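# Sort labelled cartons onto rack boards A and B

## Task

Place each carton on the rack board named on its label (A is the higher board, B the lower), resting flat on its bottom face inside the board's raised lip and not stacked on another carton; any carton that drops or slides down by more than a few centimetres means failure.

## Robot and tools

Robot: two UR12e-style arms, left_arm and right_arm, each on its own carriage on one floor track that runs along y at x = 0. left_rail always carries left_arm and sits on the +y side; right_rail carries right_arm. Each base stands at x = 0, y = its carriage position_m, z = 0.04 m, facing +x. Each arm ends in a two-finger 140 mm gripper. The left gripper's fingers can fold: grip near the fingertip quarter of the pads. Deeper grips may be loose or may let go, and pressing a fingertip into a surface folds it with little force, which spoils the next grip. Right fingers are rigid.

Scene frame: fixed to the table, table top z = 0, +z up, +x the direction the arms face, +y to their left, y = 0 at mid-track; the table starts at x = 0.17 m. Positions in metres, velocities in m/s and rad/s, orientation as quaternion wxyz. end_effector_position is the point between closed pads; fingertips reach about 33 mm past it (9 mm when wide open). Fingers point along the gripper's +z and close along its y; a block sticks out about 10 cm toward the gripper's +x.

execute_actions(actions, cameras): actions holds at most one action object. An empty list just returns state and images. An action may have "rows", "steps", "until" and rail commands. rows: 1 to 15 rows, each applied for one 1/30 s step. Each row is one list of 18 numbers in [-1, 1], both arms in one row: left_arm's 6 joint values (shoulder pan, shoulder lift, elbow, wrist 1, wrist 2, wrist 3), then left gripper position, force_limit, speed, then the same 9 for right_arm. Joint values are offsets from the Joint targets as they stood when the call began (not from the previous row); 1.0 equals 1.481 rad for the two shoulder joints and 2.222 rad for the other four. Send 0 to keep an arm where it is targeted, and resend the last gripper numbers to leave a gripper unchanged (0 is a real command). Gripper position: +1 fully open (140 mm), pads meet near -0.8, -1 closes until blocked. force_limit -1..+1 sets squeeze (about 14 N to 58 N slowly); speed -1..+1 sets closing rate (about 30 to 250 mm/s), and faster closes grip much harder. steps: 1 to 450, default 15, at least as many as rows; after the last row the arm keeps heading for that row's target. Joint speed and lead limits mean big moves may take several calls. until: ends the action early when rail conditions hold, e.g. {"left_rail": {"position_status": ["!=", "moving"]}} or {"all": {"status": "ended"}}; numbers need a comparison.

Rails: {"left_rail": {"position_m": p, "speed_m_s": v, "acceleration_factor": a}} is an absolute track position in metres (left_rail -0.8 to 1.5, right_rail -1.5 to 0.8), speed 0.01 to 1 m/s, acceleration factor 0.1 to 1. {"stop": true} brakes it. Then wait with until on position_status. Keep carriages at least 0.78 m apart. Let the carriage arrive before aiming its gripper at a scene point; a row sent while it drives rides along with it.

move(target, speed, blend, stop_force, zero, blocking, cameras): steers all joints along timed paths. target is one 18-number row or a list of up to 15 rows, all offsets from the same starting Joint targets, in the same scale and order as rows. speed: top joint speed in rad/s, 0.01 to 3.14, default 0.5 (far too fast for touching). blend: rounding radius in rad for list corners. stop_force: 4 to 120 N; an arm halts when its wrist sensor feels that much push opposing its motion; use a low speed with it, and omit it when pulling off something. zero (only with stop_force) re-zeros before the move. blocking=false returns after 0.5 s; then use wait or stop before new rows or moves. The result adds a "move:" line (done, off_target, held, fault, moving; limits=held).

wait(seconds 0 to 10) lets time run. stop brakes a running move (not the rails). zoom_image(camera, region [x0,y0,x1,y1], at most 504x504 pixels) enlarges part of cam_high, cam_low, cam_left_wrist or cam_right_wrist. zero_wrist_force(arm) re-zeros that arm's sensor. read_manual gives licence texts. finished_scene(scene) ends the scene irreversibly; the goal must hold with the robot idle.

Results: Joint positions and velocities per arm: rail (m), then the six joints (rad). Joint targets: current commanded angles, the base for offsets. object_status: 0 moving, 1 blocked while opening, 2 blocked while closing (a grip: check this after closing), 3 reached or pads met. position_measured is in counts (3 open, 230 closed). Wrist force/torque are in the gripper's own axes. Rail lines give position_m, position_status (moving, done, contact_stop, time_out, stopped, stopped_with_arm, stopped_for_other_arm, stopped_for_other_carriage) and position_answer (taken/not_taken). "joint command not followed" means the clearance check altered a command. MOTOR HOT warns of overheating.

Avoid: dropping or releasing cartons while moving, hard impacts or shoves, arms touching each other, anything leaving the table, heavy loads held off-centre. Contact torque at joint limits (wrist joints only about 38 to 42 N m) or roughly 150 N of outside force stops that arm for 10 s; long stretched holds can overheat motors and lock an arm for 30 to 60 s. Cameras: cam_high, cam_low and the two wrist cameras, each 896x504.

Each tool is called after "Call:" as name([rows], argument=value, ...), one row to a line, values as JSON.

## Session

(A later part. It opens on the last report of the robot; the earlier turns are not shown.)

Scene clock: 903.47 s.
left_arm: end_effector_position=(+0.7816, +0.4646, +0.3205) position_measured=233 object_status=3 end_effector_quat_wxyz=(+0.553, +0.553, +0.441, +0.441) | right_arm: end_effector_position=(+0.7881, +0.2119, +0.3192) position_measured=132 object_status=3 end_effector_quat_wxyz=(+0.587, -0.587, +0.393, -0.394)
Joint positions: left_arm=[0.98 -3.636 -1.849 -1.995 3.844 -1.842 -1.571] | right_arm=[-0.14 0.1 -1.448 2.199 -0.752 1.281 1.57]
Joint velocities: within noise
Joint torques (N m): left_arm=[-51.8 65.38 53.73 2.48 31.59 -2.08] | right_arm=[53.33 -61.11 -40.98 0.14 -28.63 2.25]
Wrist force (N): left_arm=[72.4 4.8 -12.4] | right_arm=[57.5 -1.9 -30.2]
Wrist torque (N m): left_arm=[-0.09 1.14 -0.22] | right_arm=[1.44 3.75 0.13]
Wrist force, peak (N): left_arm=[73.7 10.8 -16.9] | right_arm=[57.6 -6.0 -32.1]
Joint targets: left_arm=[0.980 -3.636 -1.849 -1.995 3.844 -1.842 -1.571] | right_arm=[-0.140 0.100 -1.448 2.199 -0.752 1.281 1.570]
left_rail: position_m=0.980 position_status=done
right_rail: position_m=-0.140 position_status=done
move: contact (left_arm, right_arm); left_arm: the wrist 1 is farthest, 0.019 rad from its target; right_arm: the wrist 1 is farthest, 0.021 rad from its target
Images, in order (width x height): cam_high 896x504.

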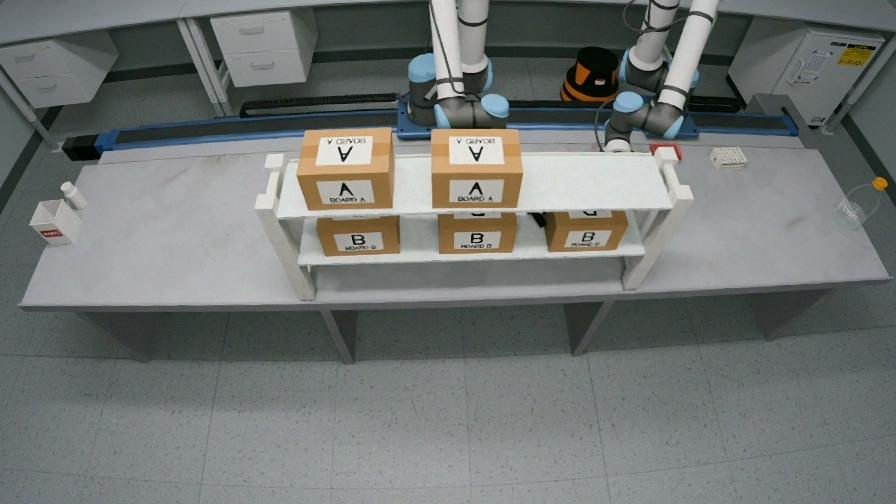

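Call:
move(target=[0,-0.0046,-0.0020,0.0050,0,0,-1,0,0,0,0.0045,0.0019,-0.0049,0,0,-0.03,0,0], speed=0.02, stop_force=20, cameras=["cam_high","cam_low"])

Call:
zoom_image(camera="cam_high", region=[530, 200, 660, 275])

Call:
zoom_image(camera="cam_low", region=[320, 120, 520, 270])

Scene clock: 913.10 s.
left_arm: end_effector_position=(+0.7815, +0.4647, +0.3161) position_measured=233 object_status=3 end_effector_quat_wxyz=(+0.553, +0.552, +0.441, +0.441) | right_arm: end_effector_position=(+0.7879, +0.2119, +0.3148) position_measured=132 object_status=3 end_effector_quat_wxyz=(+0.587, -0.587, +0.393, -0.394)
Joint positions: left_arm=[0.98 -3.636 -1.854 -1.999 3.852 -1.842 -1.571] | right_arm=[-0.14 0.1 -1.442 2.203 -0.762 1.281 1.57]
Joint velocities: within noise
Joint torques (N m): left_arm=[-60.12 45.59 42.06 -1.82 31.46 -1.39] | right_arm=[54.94 -40.83 -27.94 6.39 -28.85 2.43]
Wrist force (N): left_arm=[80.3 24.9 -18.2] | right_arm=[61.7 -23.6 -38.0]
Wrist torque (N m): left_arm=[-0.63 1.25 -0.46] | right_arm=[1.26 3.76 0.58]
Wrist force, peak (N): left_arm=[81.7 30.9 -22.9] | right_arm=[62.0 -24.7 -38.3]
Joint targets: left_arm=[0.980 -3.636 -1.854 -1.999 3.853 -1.842 -1.571] | right_arm=[-0.140 0.100 -1.442 2.203 -0.762 1.281 1.570]
left_rail: position_m=0.980 position_status=done
right_rail: position_m=-0.140 position_status=done
move: contact (left_arm, right_arm)
Images, in order (width x height): cam_high 896x504, cam_low 896x504.

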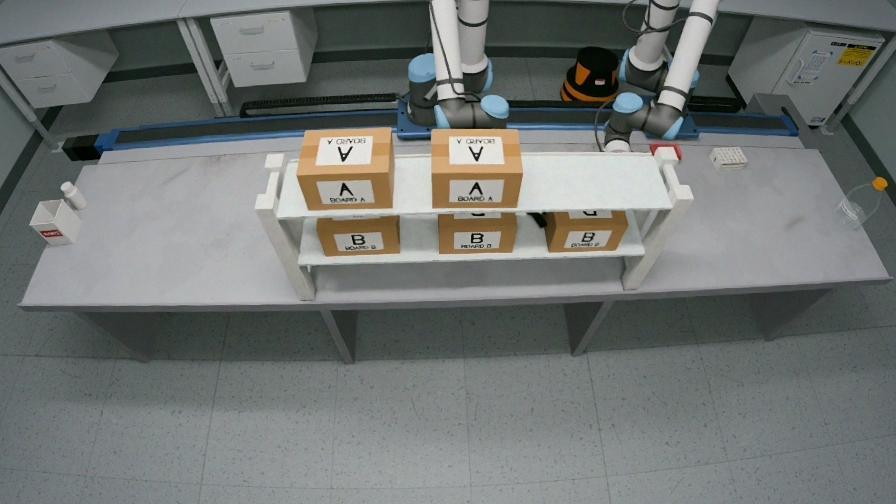

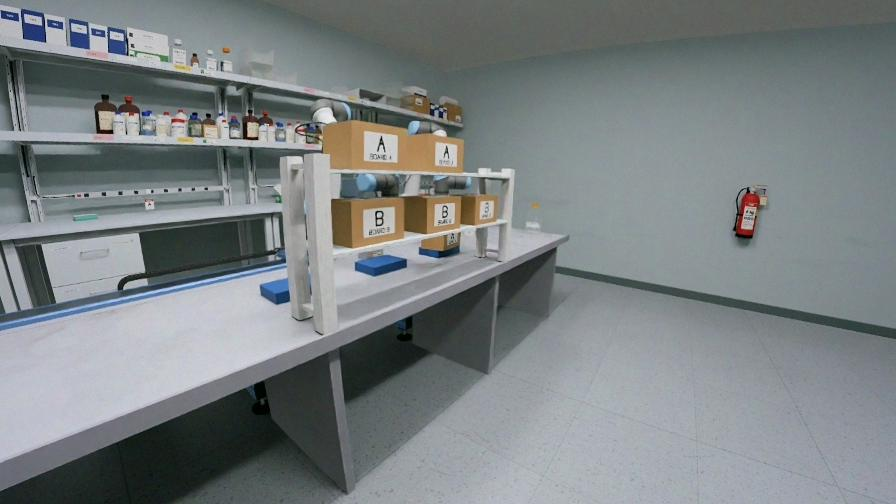

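Scaled by 3.877.

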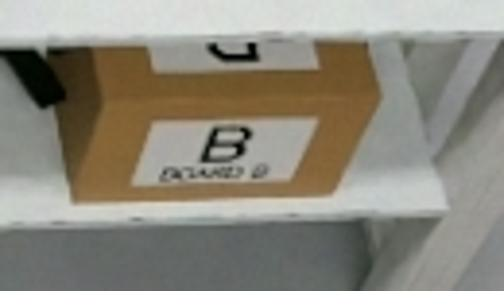

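Scaled by 2.520.

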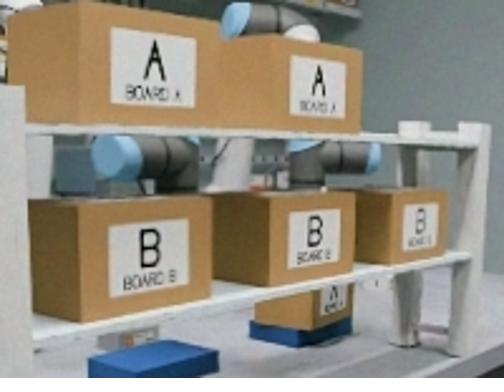

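Call:
move([
  [0.0411,0.0259,-0.0241,0.0069,0.0274,0,-1,0,0,-0.0556,-0.0178,0.0125,-0.0002,-0.0371,0,-0.03,0,0],
  [-0.0521,0.1296,-0.1100,0.0236,-0.0347,0,-1,0,0,-0.0488,-0.2153,0.1357,0.0081,-0.0325,0,-0.03,0,0],
  [0.0243,0.5300,-0.1841,-0.1692,0.0104,0,-1,0,0,0.2417,-0.4259,0.0923,0.1922,0.2421,0,-0.03,0,0],
], speed=[0.05,0.3,0.4])

Call:
zoom_image(camera="cam_high", region=[530, 200, 660, 275])

Call:
zoom_image(camera="cam_low", region=[320, 120, 520, 270])

Call:
zoom_image(camera="cam_right_wrist", region=[500, 200, 896, 504])

Call:
zoom_image(camera="cam_high", region=[540, 110, 700, 175])

Scene clock: 938.90 s.
left_arm: end_effector_position=(+0.4758, +0.6443, +0.4500) position_measured=233 object_status=3 end_effector_quat_wxyz=(+0.550, +0.550, +0.445, +0.445) | right_arm: end_effector_position=(+0.4757, +0.1954, +0.4499) position_measured=132 object_status=3 end_effector_quat_wxyz=(+0.549, -0.550, +0.445, -0.445)
Joint positions: left_arm=[0.98 -3.6 -1.069 -2.408 3.477 -1.819 -1.571] | right_arm=[-0.14 0.458 -2.073 2.408 -0.335 1.819 1.57]
Joint velocities: within noise
Joint torques (N m): left_arm=[11.14 20.53 36.7 0.11 1.69 0.92] | right_arm=[17.7 -21.42 -53.11 -0.24 1.16 2.51]
Wrist force (N): left_arm=[-0.4 -3.6 8.4] | right_arm=[-10.0 -0.6 -0.8]
Wrist torque (N m): left_arm=[-0.17 -0.06 -0.10] | right_arm=[-0.01 2.50 0.15]
Wrist force, peak (N): left_arm=[80.6 25.3 -18.2] | right_arm=[62.2 -24.2 -38.1]
Joint targets: left_arm=[0.980 -3.600 -1.069 -2.408 3.477 -1.819 -1.571] | right_arm=[-0.140 0.458 -2.073 2.408 -0.335 1.819 1.570]
left_rail: position_m=0.980 position_status=done
right_rail: position_m=-0.140 position_status=done
move: done
camera_calibration:
cam_left_wrist: T_world_to_cam=[[0.0576154, 0.0248274, 0.99803, -0.484078], [-0.497069, -0.866255, 0.0502447, 0.775644], [0.865796, -0.498985, -0.0375687, 0.113269], [0, 0, 0, 1]] pos_world=[0.315371, 0.740444, 0.448408]
cam_right_wrist: T_world_to_cam=[[-0.032111, 0.050424, -0.998212, 0.465872], [-0.517625, 0.853518, 0.0597661, 0.0523818], [0.855005, 0.518618, -0.00130661, -0.325802], [0, 0, 0, 1]] pos_world=[0.320636, 0.100767, 0.461483]

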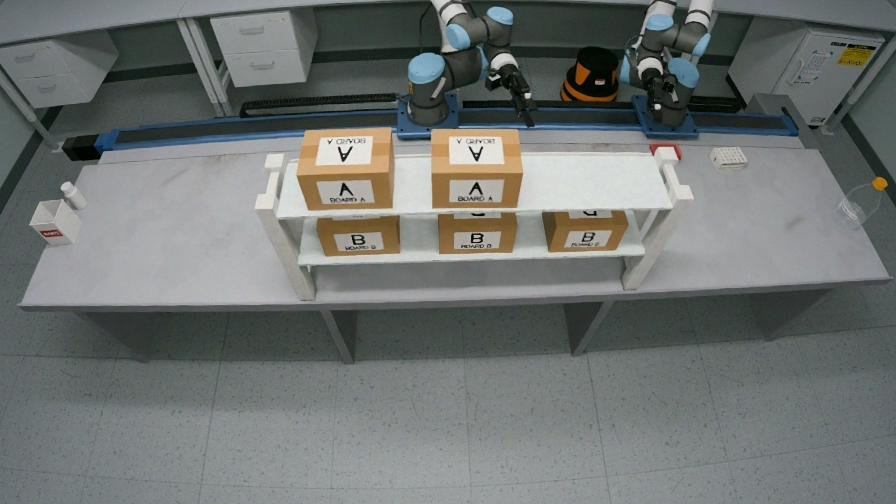

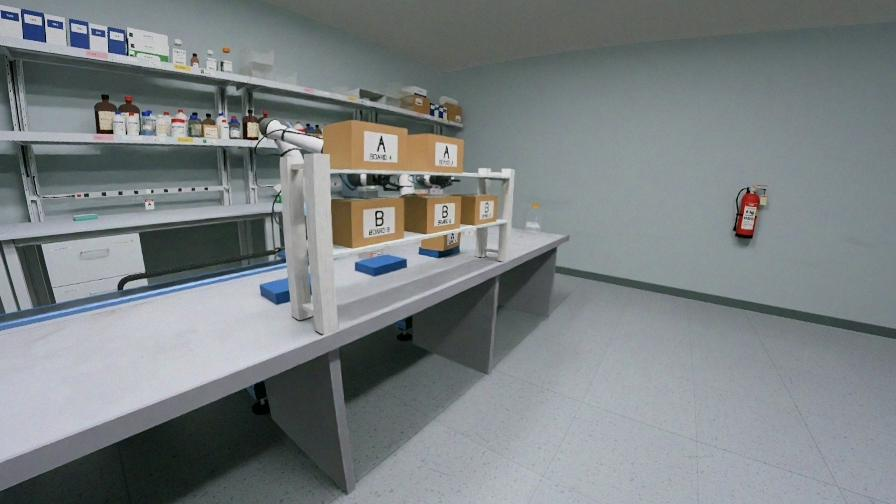

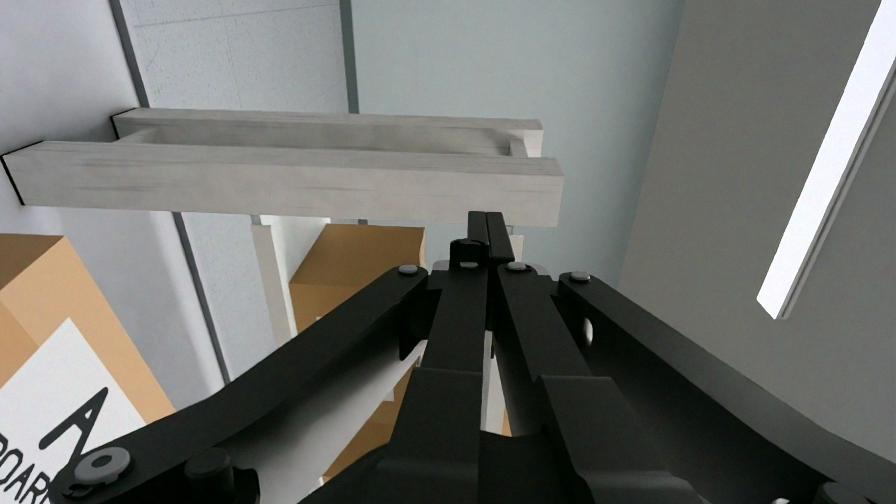

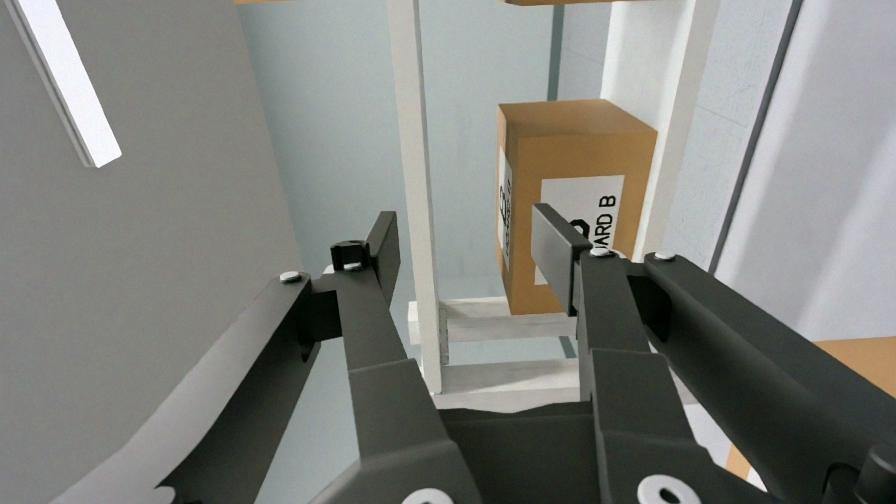

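Scaled by 3.877.

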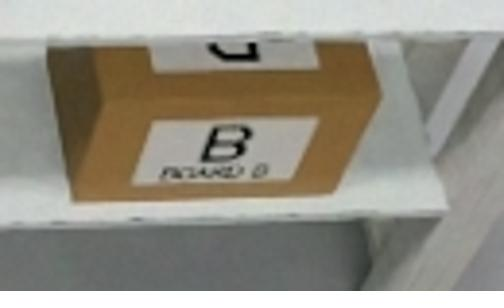

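Scaled by 2.520.

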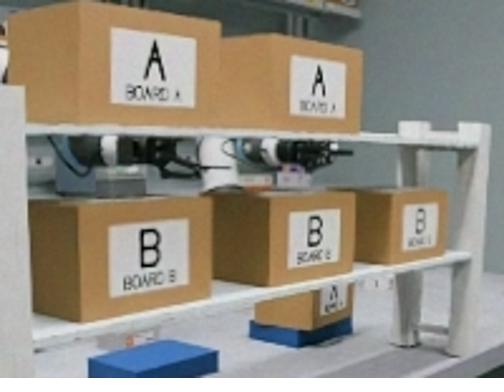

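Scaled by 1.273.

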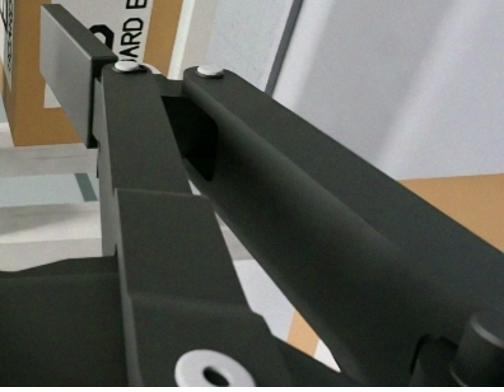

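Scaled by 3.150.

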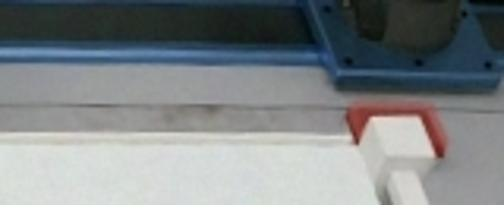

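Call:
execute_actions(actions=[])

Scene clock: 975.07 s.
left_arm: end_effector_position=(+0.4758, +0.6443, +0.4500) position_measured=233 object_status=3 end_effector_quat_wxyz=(+0.550, +0.550, +0.445, +0.445) | right_arm: end_effector_position=(+0.4757, +0.1954, +0.4499) position_measured=132 object_status=3 end_effector_quat_wxyz=(+0.549, -0.550, +0.445, -0.445)
Joint positions: left_arm=[0.98 -3.6 -1.069 -2.408 3.477 -1.819 -1.571] | right_arm=[-0.14 0.458 -2.073 2.408 -0.335 1.819 1.57]
Joint velocities: within noise
Joint torques (N m): left_arm=[8.96 19.46 43.32 1.74 1.07 1.24] | right_arm=[16.51 -19.43 -46.55 -1.14 0.81 2.5]
Wrist force (N): left_arm=[-0.2 -3.3 8.4] | right_arm=[-9.7 -0.6 -1.1]
Wrist torque (N m): left_arm=[-0.11 -0.11 -0.11] | right_arm=[-0.02 2.45 0.15]
Wrist force, peak (N): left_arm=[-0.3 -3.4 8.8] | right_arm=[-10.0 -0.6 -1.1]
Joint targets: left_arm=[0.980 -3.600 -1.069 -2.408 3.477 -1.819 -1.571] | right_arm=[-0.140 0.458 -2.073 2.408 -0.335 1.819 1.570]
Tool commands: left_gripper/position=-1.0 left_gripper/force_limit=+0.0 left_gripper/speed=+0.0 right_gripper/position=-0.03 right_gripper/force_limit=+0.0 right_gripper/speed=+0.0
left_rail: position_m=0.980 position_status=done
right_rail: position_m=-0.140 position_status=done
camera_calibration:
cam_left_wrist: T_world_to_cam=[[0.0576154, 0.0248274, 0.99803, -0.484075], [-0.497069, -0.866255, 0.0502447, 0.775681], [0.865796, -0.498985, -0.0375687, 0.113406], [0, 0, 0, 1]] pos_world=[0.315271, 0.740544, 0.448408]
cam_right_wrist: T_world_to_cam=[[-0.032106, 0.0504253, -0.998212, 0.465967], [-0.517551, 0.853562, 0.0597645, 0.052297], [0.85505, 0.518545, -0.00130679, -0.325723], [0, 0, 0, 1]] pos_world=[0.320536, 0.100767, 0.461583]

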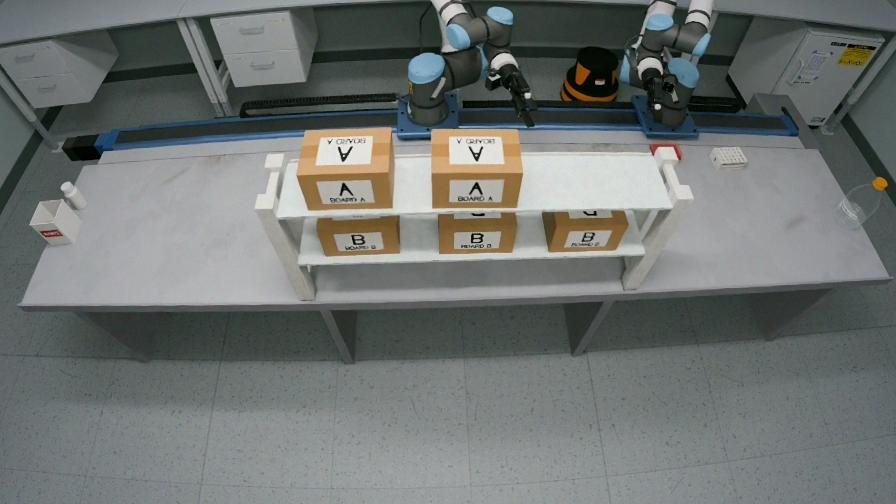

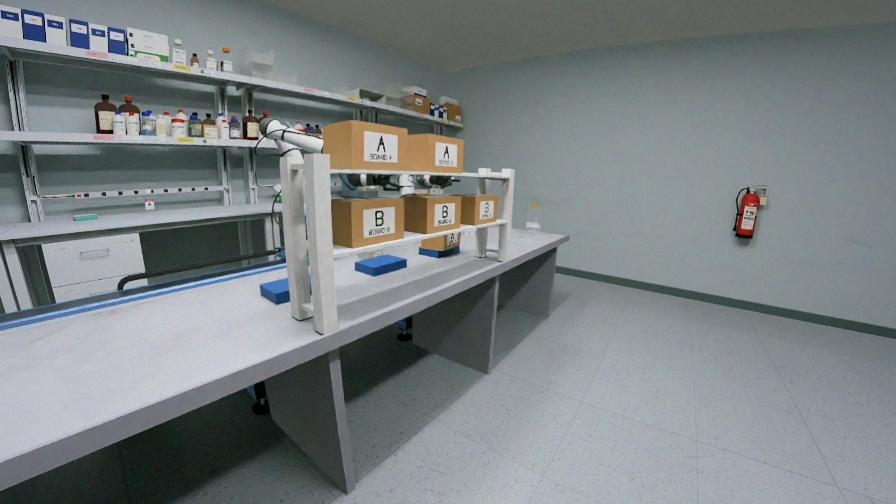

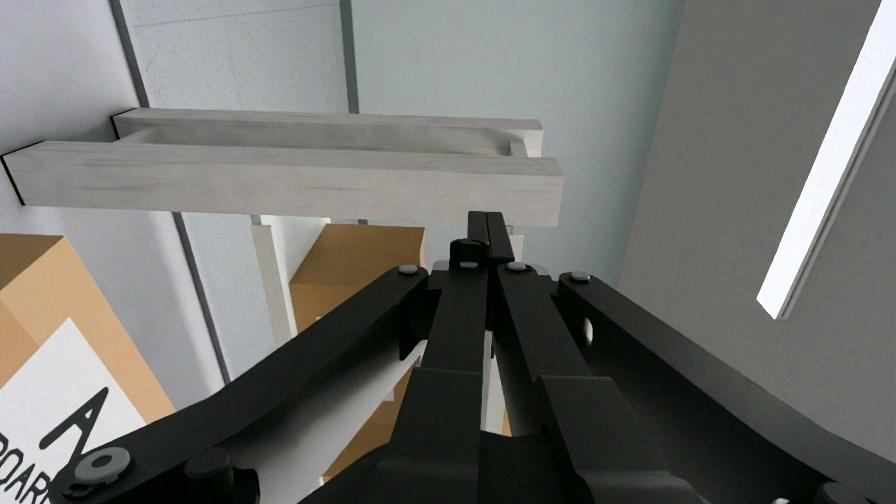

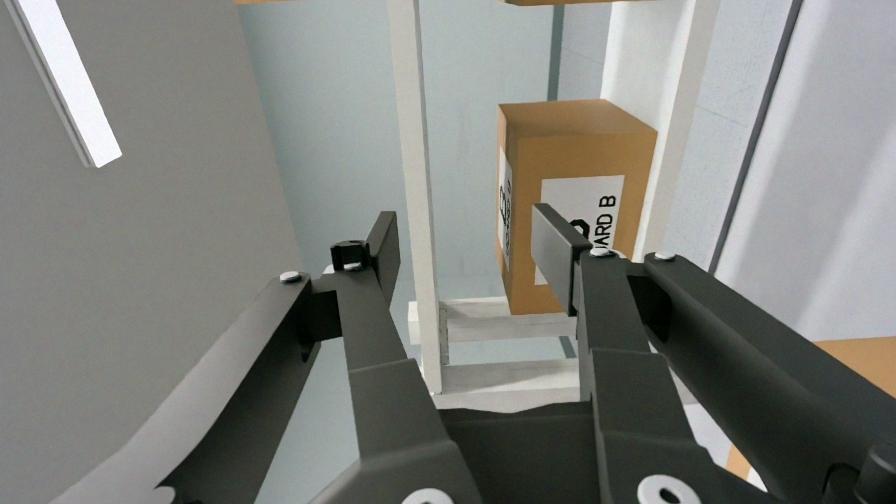

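Call:
zoom_image(camera="cam_left_wrist", region=[0, 200, 300, 504])

Call:
zoom_image(camera="cam_right_wrist", region=[620, 300, 896, 504])

Scaled by 1.658.

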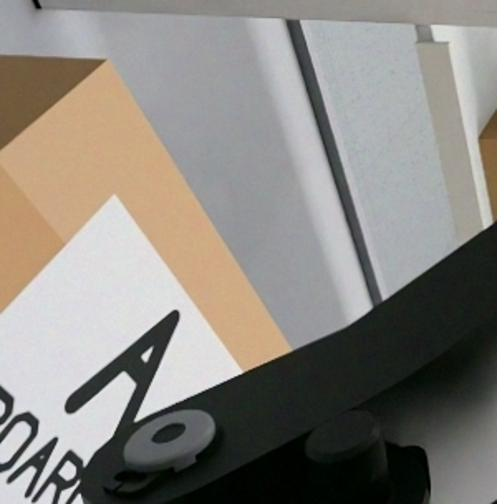

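Scaled by 1.826.

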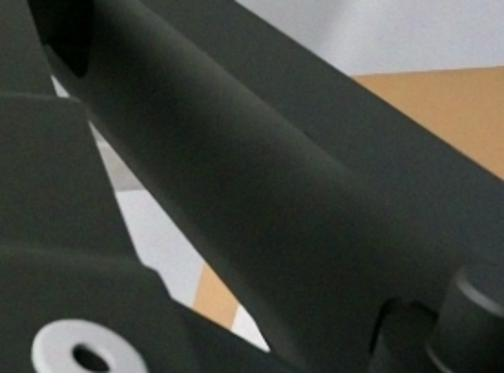

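Call:
move([
  [-0.1726,-0.0611,0.0201,0.0207,-0.1781,0,-1,0,0,-0.0420,0.0733,-0.0246,-0.0243,-0.1764,0,-0.03,0,0],
  [-0.1726,-0.2474,-0.0761,0.2411,-0.1781,0,-1,0,0,-0.0420,0.2584,0.0702,-0.2425,-0.1764,0,-0.03,0,0],
], speed=0.35, blend=0.03)

Scene clock: 1021.90 s.
left_arm: end_effector_position=(+0.4416, +0.6374, +0.2709) position_measured=233 object_status=3 end_effector_quat_wxyz=(+0.517, +0.517, +0.482, +0.482) | right_arm: end_effector_position=(+0.4962, +0.3089, +0.2710) position_measured=132 object_status=3 end_effector_quat_wxyz=(+0.615, -0.615, +0.348, -0.349)
Joint positions: left_arm=[0.98 -3.856 -1.435 -2.577 4.012 -2.214 -1.571] | right_arm=[-0.14 0.396 -1.69 2.564 -0.874 1.427 1.57]
Joint velocities: within noise
Joint torques (N m): left_arm=[-8.93 6.48 23.29 5.7 -1.81 1.2] | right_arm=[-11.79 -5.45 -25.67 -4.5 -2.06 2.54]
Wrist force (N): left_arm=[-0.4 -3.6 8.6] | right_arm=[-9.7 -0.7 -1.0]
Wrist torque (N m): left_arm=[-0.15 -0.10 -0.12] | right_arm=[-0.03 2.43 0.16]
Wrist force, peak (N): left_arm=[0.0 -4.9 8.2] | right_arm=[-10.2 -1.8 -0.8]
Joint targets: left_arm=[0.980 -3.856 -1.435 -2.577 4.012 -2.214 -1.571] | right_arm=[-0.140 0.396 -1.690 2.564 -0.874 1.427 1.570]
left_rail: position_m=0.980 position_status=done
right_rail: position_m=-0.140 position_status=done
move: done
camera_calibration:
cam_left_wrist: T_world_to_cam=[[0.0534372, 0.032797, 0.998032, -0.306458], [-0.371294, -0.927149, 0.0503477, 0.744953], [0.926976, -0.373254, -0.0373669, 0.0256661], [0, 0, 0, 1]] pos_world=[0.269182, 0.710314, 0.269308]
cam_right_wrist: T_world_to_cam=[[-0.0465641, 0.0373234, -0.998218, 0.293464], [-0.766073, 0.639978, 0.059664, 0.166054], [0.641065, 0.767486, -0.00120759, -0.373185], [0, 0, 0, 1]] pos_world=[0.38011, 0.16919, 0.282583]

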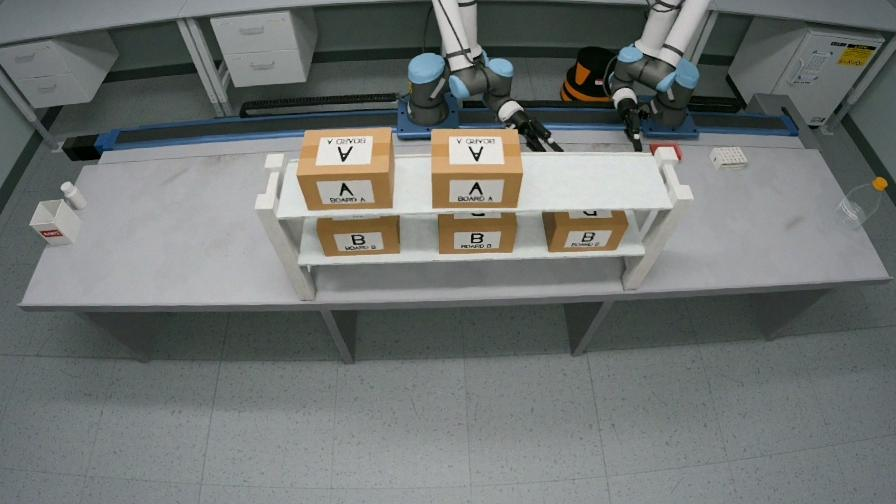

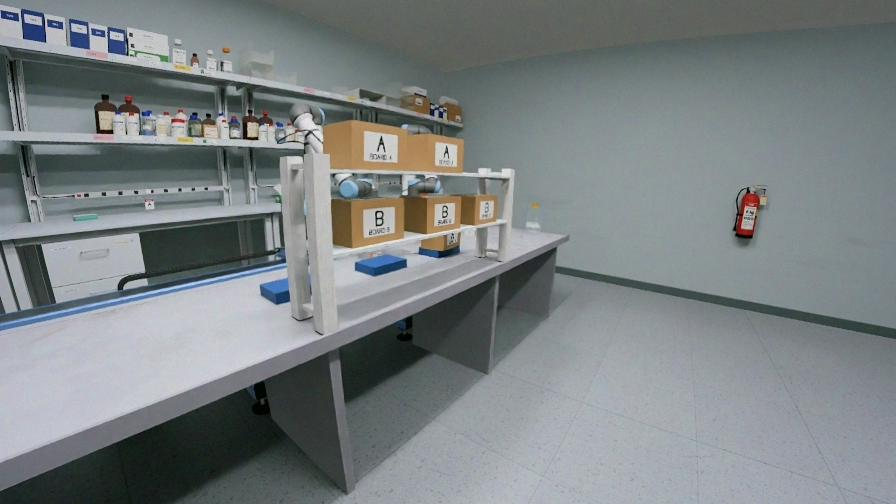

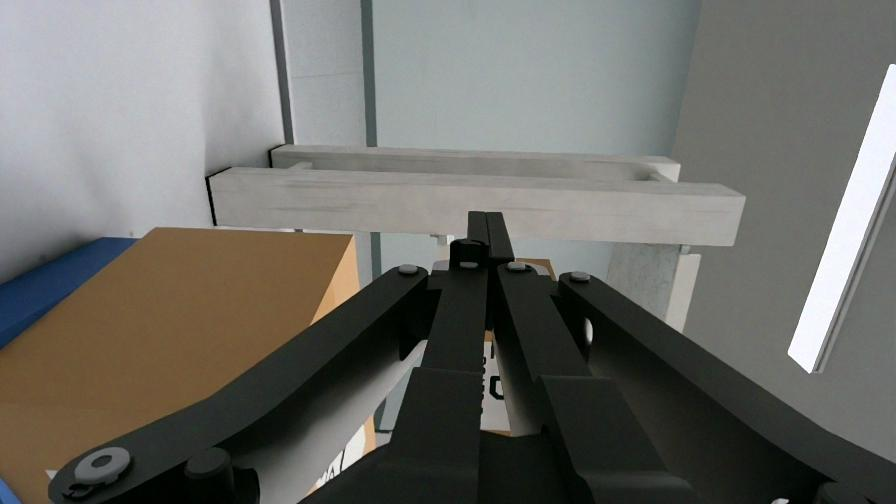

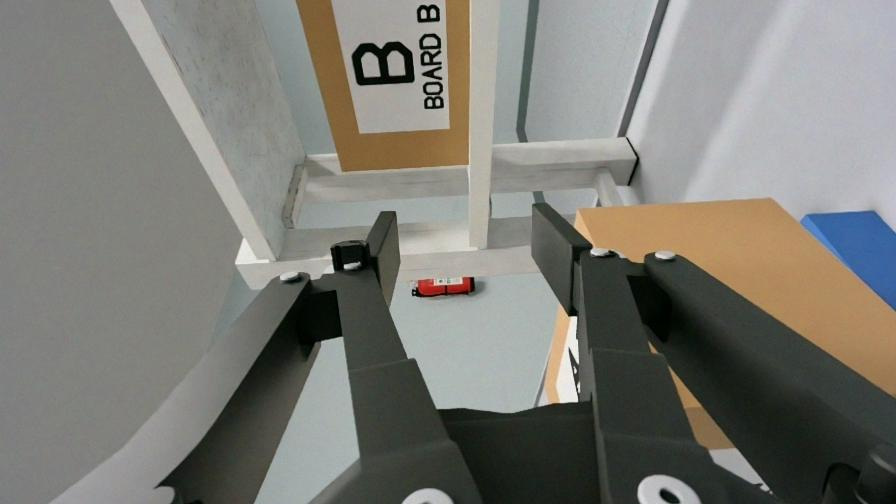

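Call:
move(target=[0,-0.3085,-0.0369,0.2425,0,0,-1,0,0,0,0.3008,0.0359,-0.2364,0,0,-0.03,0,0], speed=0.3, cameras=["cam_left_wrist","cam_right_wrist"])

Call:
move(target=[-0.0666,-0.0242,0.0463,-0.0302,-0.0444,0,-1,0,0,0.1040,0.0180,-0.0340,0.0220,0.0693,0,-0.03,0,0], speed=0.05, stop_force=42)

Scene clock: 1035.77 s.
left_arm: end_effector_position=(+0.4414, +0.6376, +0.1180) position_measured=233 object_status=3 end_effector_quat_wxyz=(+0.517, +0.517, +0.482, +0.482) | right_arm: end_effector_position=(+0.4963, +0.3090, +0.1181) position_measured=132 object_status=3 end_effector_quat_wxyz=(+0.615, -0.615, +0.348, -0.349)
Joint positions: left_arm=[0.98 -3.856 -1.892 -2.659 4.551 -2.214 -1.571] | right_arm=[-0.14 0.396 -1.245 2.644 -1.399 1.427 1.57]
Joint velocities: within noise
Joint torques (N m): left_arm=[-5.57 24.3 2.54 5.23 -0.69 1.26] | right_arm=[-7.7 -22.56 -3.1 -4.49 -1.46 2.46]
Wrist force (N): left_arm=[-0.1 -3.6 8.1] | right_arm=[-10.0 -0.8 -1.0]
Wrist torque (N m): left_arm=[-0.15 -0.11 -0.12] | right_arm=[-0.08 2.48 0.16]
Wrist force, peak (N): left_arm=[-0.4 -3.7 8.7] | right_arm=[-10.1 -1.6 -1.2]
Joint targets: left_arm=[0.980 -3.856 -1.892 -2.659 4.551 -2.214 -1.571] | right_arm=[-0.140 0.396 -1.245 2.644 -1.399 1.427 1.570]
left_rail: position_m=0.980 position_status=done
right_rail: position_m=-0.140 position_status=done
move: done
camera_calibration:
cam_left_wrist: T_world_to_cam=[[0.0534924, 0.0326671, 0.998034, -0.15378], [-0.371295, -0.927154, 0.0502476, 0.752722], [0.926973, -0.373253, -0.0374666, 0.0200931], [0, 0, 0, 1]] pos_world=[0.269082, 0.710413, 0.116408]
cam_right_wrist: T_world_to_cam=[[-0.0466401, 0.037388, -0.998212, 0.14095], [-0.766068, 0.639975, 0.0597637, 0.175093], [0.641065, 0.767486, -0.00120673, -0.373446], [0, 0, 0, 1]] pos_world=[0.38011, 0.16929, 0.129783]
Images, in order (width x height): cam_left_wrist 896x504, cam_right_wrist 896x504.

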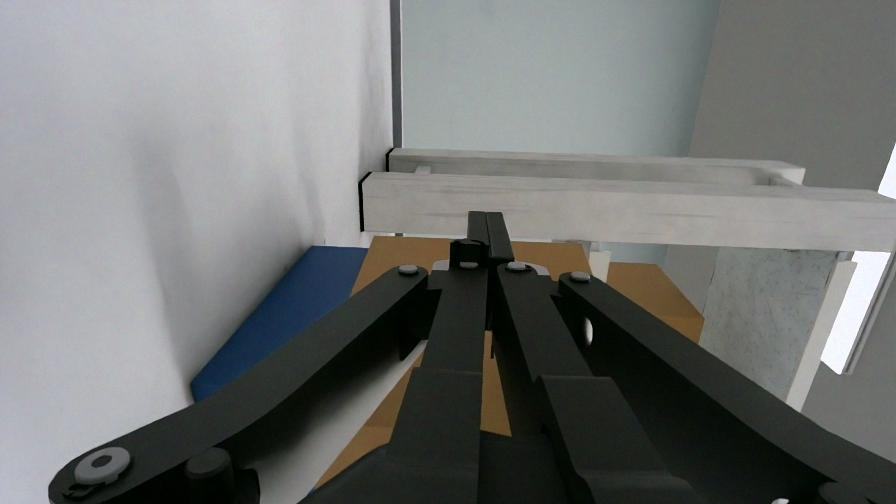

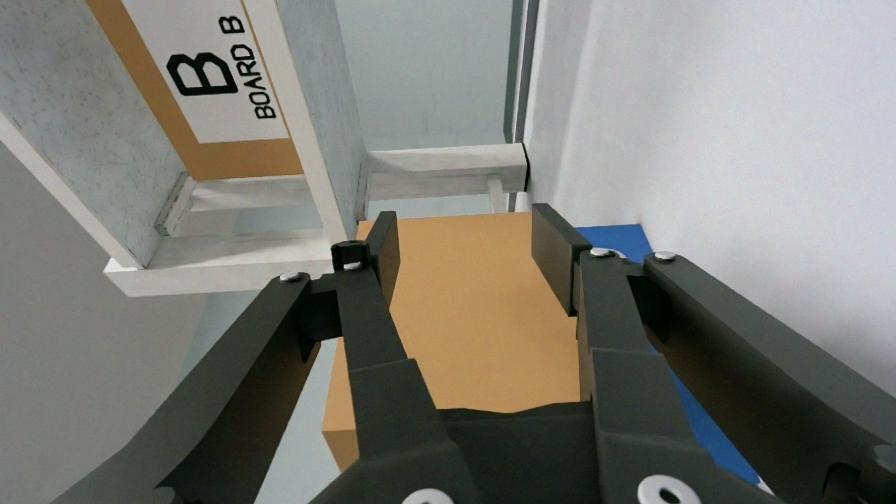

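Scene clock: 1039.33 s.
left_arm: end_effector_position=(+0.4485, +0.5992, +0.1178) position_measured=233 object_status=3 end_effector_quat_wxyz=(+0.517, +0.517, +0.482, +0.482) | right_arm: end_effector_position=(+0.4912, +0.3472, +0.1179) position_measured=132 object_status=3 end_effector_quat_wxyz=(+0.615, -0.615, +0.349, -0.349)
Joint positions: left_arm=[0.98 -3.931 -1.92 -2.58 4.499 -2.291 -1.571] | right_arm=[-0.14 0.514 -1.224 2.586 -1.361 1.546 1.57]
Joint velocities: within noise
Joint torques (N m): left_arm=[-7.24 52.06 22.29 5.49 18.94 1.36] | right_arm=[13.86 -59.89 -12.41 -3.5 -18.01 2.37]
Wrist force (N): left_arm=[41.3 7.6 0.6] | right_arm=[27.8 -7.0 -15.0]
Wrist torque (N m): left_arm=[-0.44 0.85 -0.24] | right_arm=[0.09 3.51 0.23]
Wrist force, peak (N): left_arm=[52.3 11.3 -5.1] | right_arm=[37.8 -8.5 -25.4]
Joint targets: left_arm=[0.980 -3.931 -1.920 -2.580 4.499 -2.291 -1.571] | right_arm=[-0.140 0.514 -1.224 2.586 -1.361 1.546 1.570]
left_rail: position_m=0.980 position_status=done
right_rail: position_m=-0.140 position_status=done
move: contact (left_arm, right_arm); left_arm: the elbow is farthest, 0.024 rad from its target; right_arm: the shoulder pan is farthest, 0.036 rad from its target
camera_calibration:
cam_left_wrist: T_world_to_cam=[[0.0537151, 0.0324912, 0.998028, -0.15264], [-0.370786, -0.927363, 0.0501469, 0.719645], [0.927164, -0.372748, -0.0377661, -0.00113266], [0, 0, 0, 1]] pos_world=[0.276084, 0.67191, 0.116209]
cam_right_wrist: T_world_to_cam=[[-0.0467519, 0.0372602, -0.998211, 0.139144], [-0.765741, 0.640366, 0.0597669, 0.146407], [0.641447, 0.767166, -0.0014066, -0.399559], [0, 0, 0, 1]] pos_world=[0.374911, 0.20759, 0.129583]

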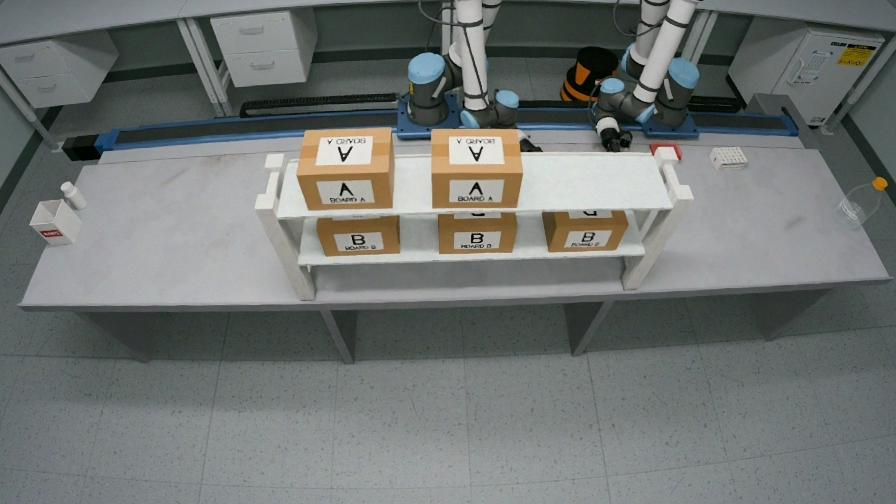

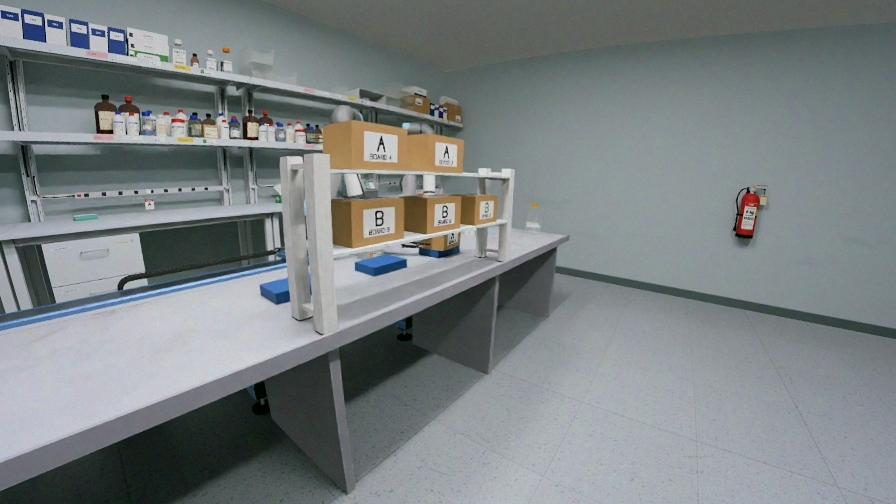

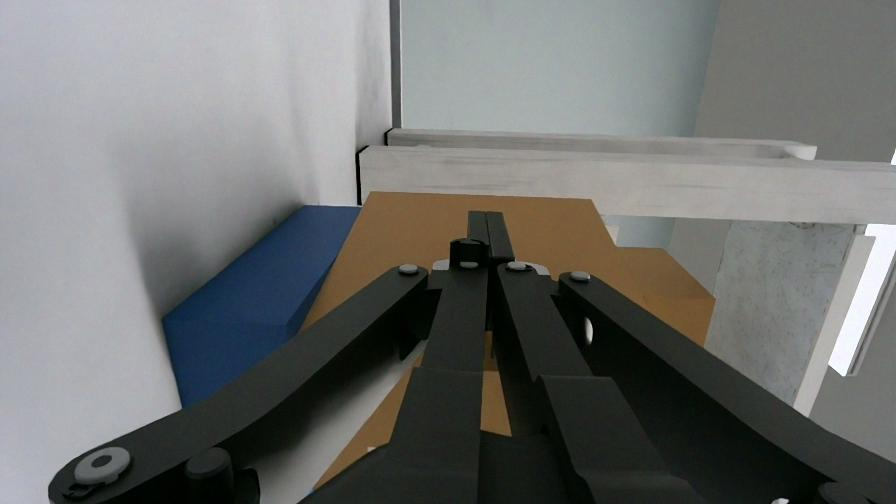

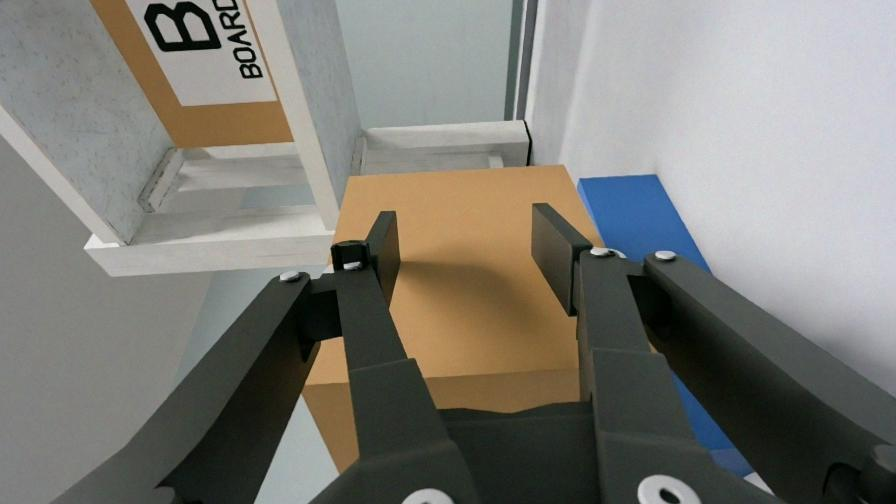

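Call:
move([
  [-0.001,0.0848,0.0042,-0.0603,0,0,-1,0,0,0.001,-0.0858,-0.004,0.0607,0,0,-0.03,0,0],
  [-0.001,0.1932,0.0168,-0.1451,0,0,-1,0,0,0.001,-0.1952,-0.0167,0.1464,0,0,-0.03,0,0],
  [-0.001,0.299,0.0405,-0.2394,0,0,-1,0,0,0.001,-0.3018,-0.0407,0.2414,0,0,-0.03,0,0],
  [-0.001,0.3801,0.0723,-0.3252,0,0,-1,0,0,0.001,-0.3833,-0.0728,0.3278,0,0,-0.03,0,0],
  [-0.0015,0.4383,0.1108,-0.4025,0,0,-1,0,0,0.0015,-0.4415,-0.1114,0.4052,0,0,-0.03,0,0],
  [-0.0015,0.4808,0.1608,-0.4809,0,0,-1,0,0,0.0015,-0.484,-0.1617,0.4838,0,0,-0.03,0,0],
  [-0.0015,0.5046,0.2233,-0.5592,0,0,-1,0,0,0.0015,-0.5074,-0.2243,0.562,0,0,-0.03,0,0],
], speed=[0.1,0.16,0.18,0.18,0.18,0.18,0.16], blend=0.01)

Scene clock: 1090.77 s.
left_arm: end_effector_position=(+0.4495, +0.6019, +0.5437) position_measured=233 object_status=3 end_effector_quat_wxyz=(+0.514, +0.514, +0.486, +0.485) | right_arm: end_effector_position=(+0.4918, +0.3495, +0.5594) position_measured=132 object_status=3 end_effector_quat_wxyz=(+0.616, -0.615, +0.348, -0.349)
Joint positions: left_arm=[0.98 -3.933 -1.194 -2.171 3.365 -2.305 -1.571] | right_arm=[-0.14 0.517 -1.96 2.151 -0.193 1.546 1.57]
Joint velocities: within noise
Joint torques (N m): left_arm=[-29.7 5.51 55.02 7.07 13.48 0.5] | right_arm=[50.89 -33.01 -68.88 -11.8 -12.17 2.53]
Wrist force (N): left_arm=[53.8 -5.3 -2.4] | right_arm=[38.8 12.7 -21.7]
Wrist torque (N m): left_arm=[-0.09 1.20 -0.24] | right_arm=[-1.12 3.80 -1.83]
Wrist force, peak (N): left_arm=[105.1 -9.6 -14.1] | right_arm=[86.0 7.6 -40.1]
Joint targets: left_arm=[0.980 -3.933 -1.194 -2.171 3.365 -2.305 -1.571] | right_arm=[-0.140 0.517 -1.960 2.151 -0.193 1.546 1.570]
Tool commands: left_gripper/position=-1.0 left_gripper/force_limit=+0.003922 left_gripper/speed=+0.003922 right_gripper/position=-0.03 right_gripper/force_limit=+0.0 right_gripper/speed=+0.0
TORQUE FAULT: the external load on joint 6 (wrist 2) of the left arm reached its load limit, and that arm stopped for 10 seconds. A torque fault puts only its own arm into a fault stop. That arm's remaining commands of this call were not run. Before the stop ended, the hold on joint 6 (wrist 2) of that arm was turned back by 0.7 degrees, the way its load pushed it. That arm's target is now where it stood when the stop ended, not its last command. That arm keeps its grip as last carried out and accepts commands again: back off and push less far. That arm stops again whenever a joint's load reaches its limit.
left_rail: position_m=0.980 position_status=done
right_rail: position_m=-0.140 position_status=done
move: fault (left_arm), off_target (right_arm; braked at the fault stop of left_arm); path passed 6 of 7 targets; left_arm: the wrist 1 is farthest, 0.109 rad from its target; right_arm: the wrist 1 is farthest, 0.080 rad from its target
camera_calibration:
cam_left_wrist: T_world_to_cam=[[0.0531524, 0.033326, 0.99803, -0.578136], [-0.359097, -0.931947, 0.0502439, 0.698681], [0.931786, -0.36106, -0.0375679, 0.00573714], [0, 0, 0, 1]] pos_world=[0.276277, 0.672472, 0.542108]
cam_right_wrist: T_world_to_cam=[[-0.0457536, 0.0378118, -0.998237, 0.579053], [-0.767214, 0.638638, 0.0593555, 0.120668], [0.639757, 0.768578, -0.000210251, -0.401457], [0, 0, 0, 1]] pos_world=[0.375907, 0.209592, 0.570785]

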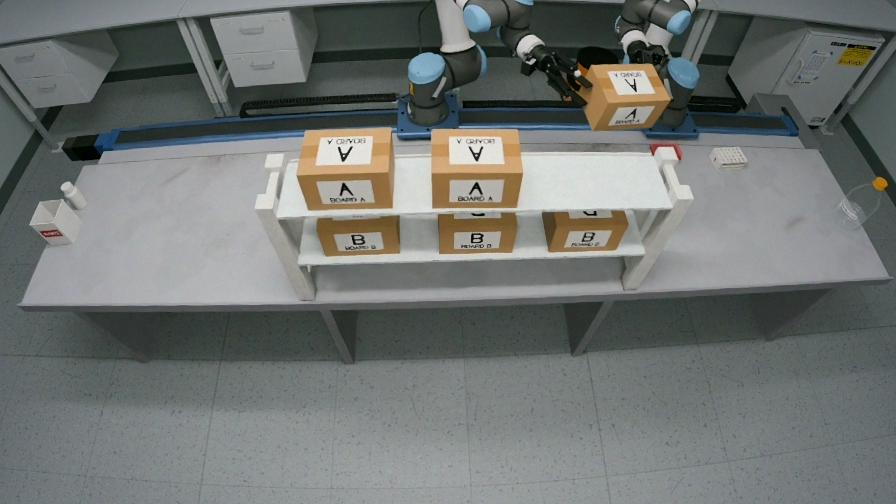

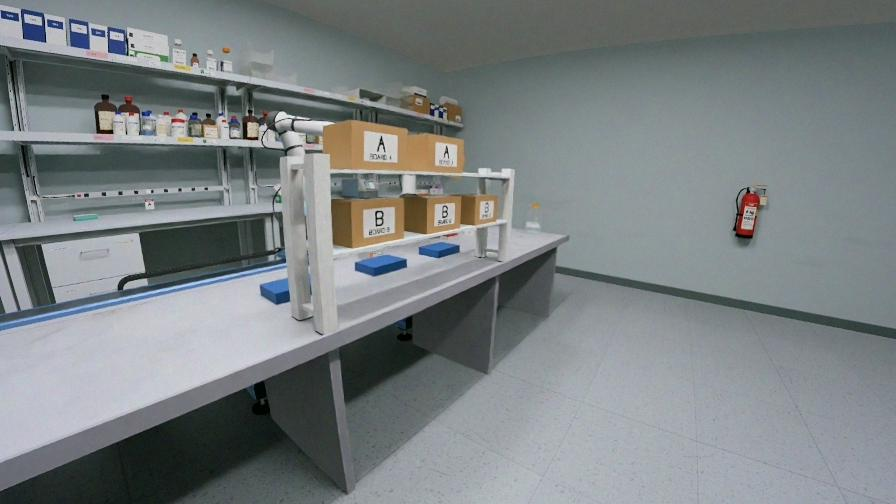

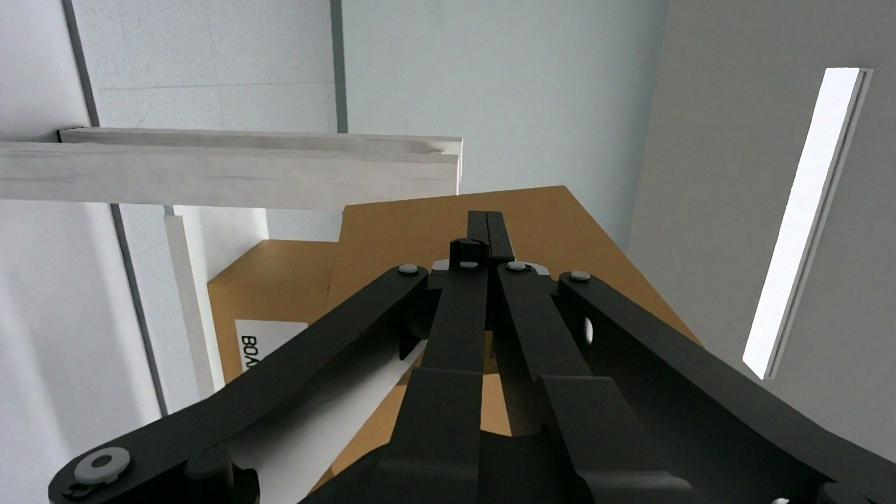

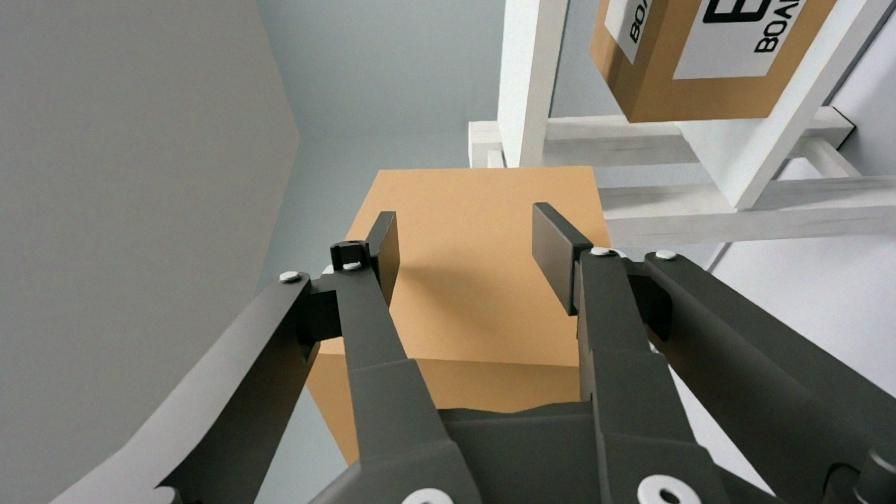

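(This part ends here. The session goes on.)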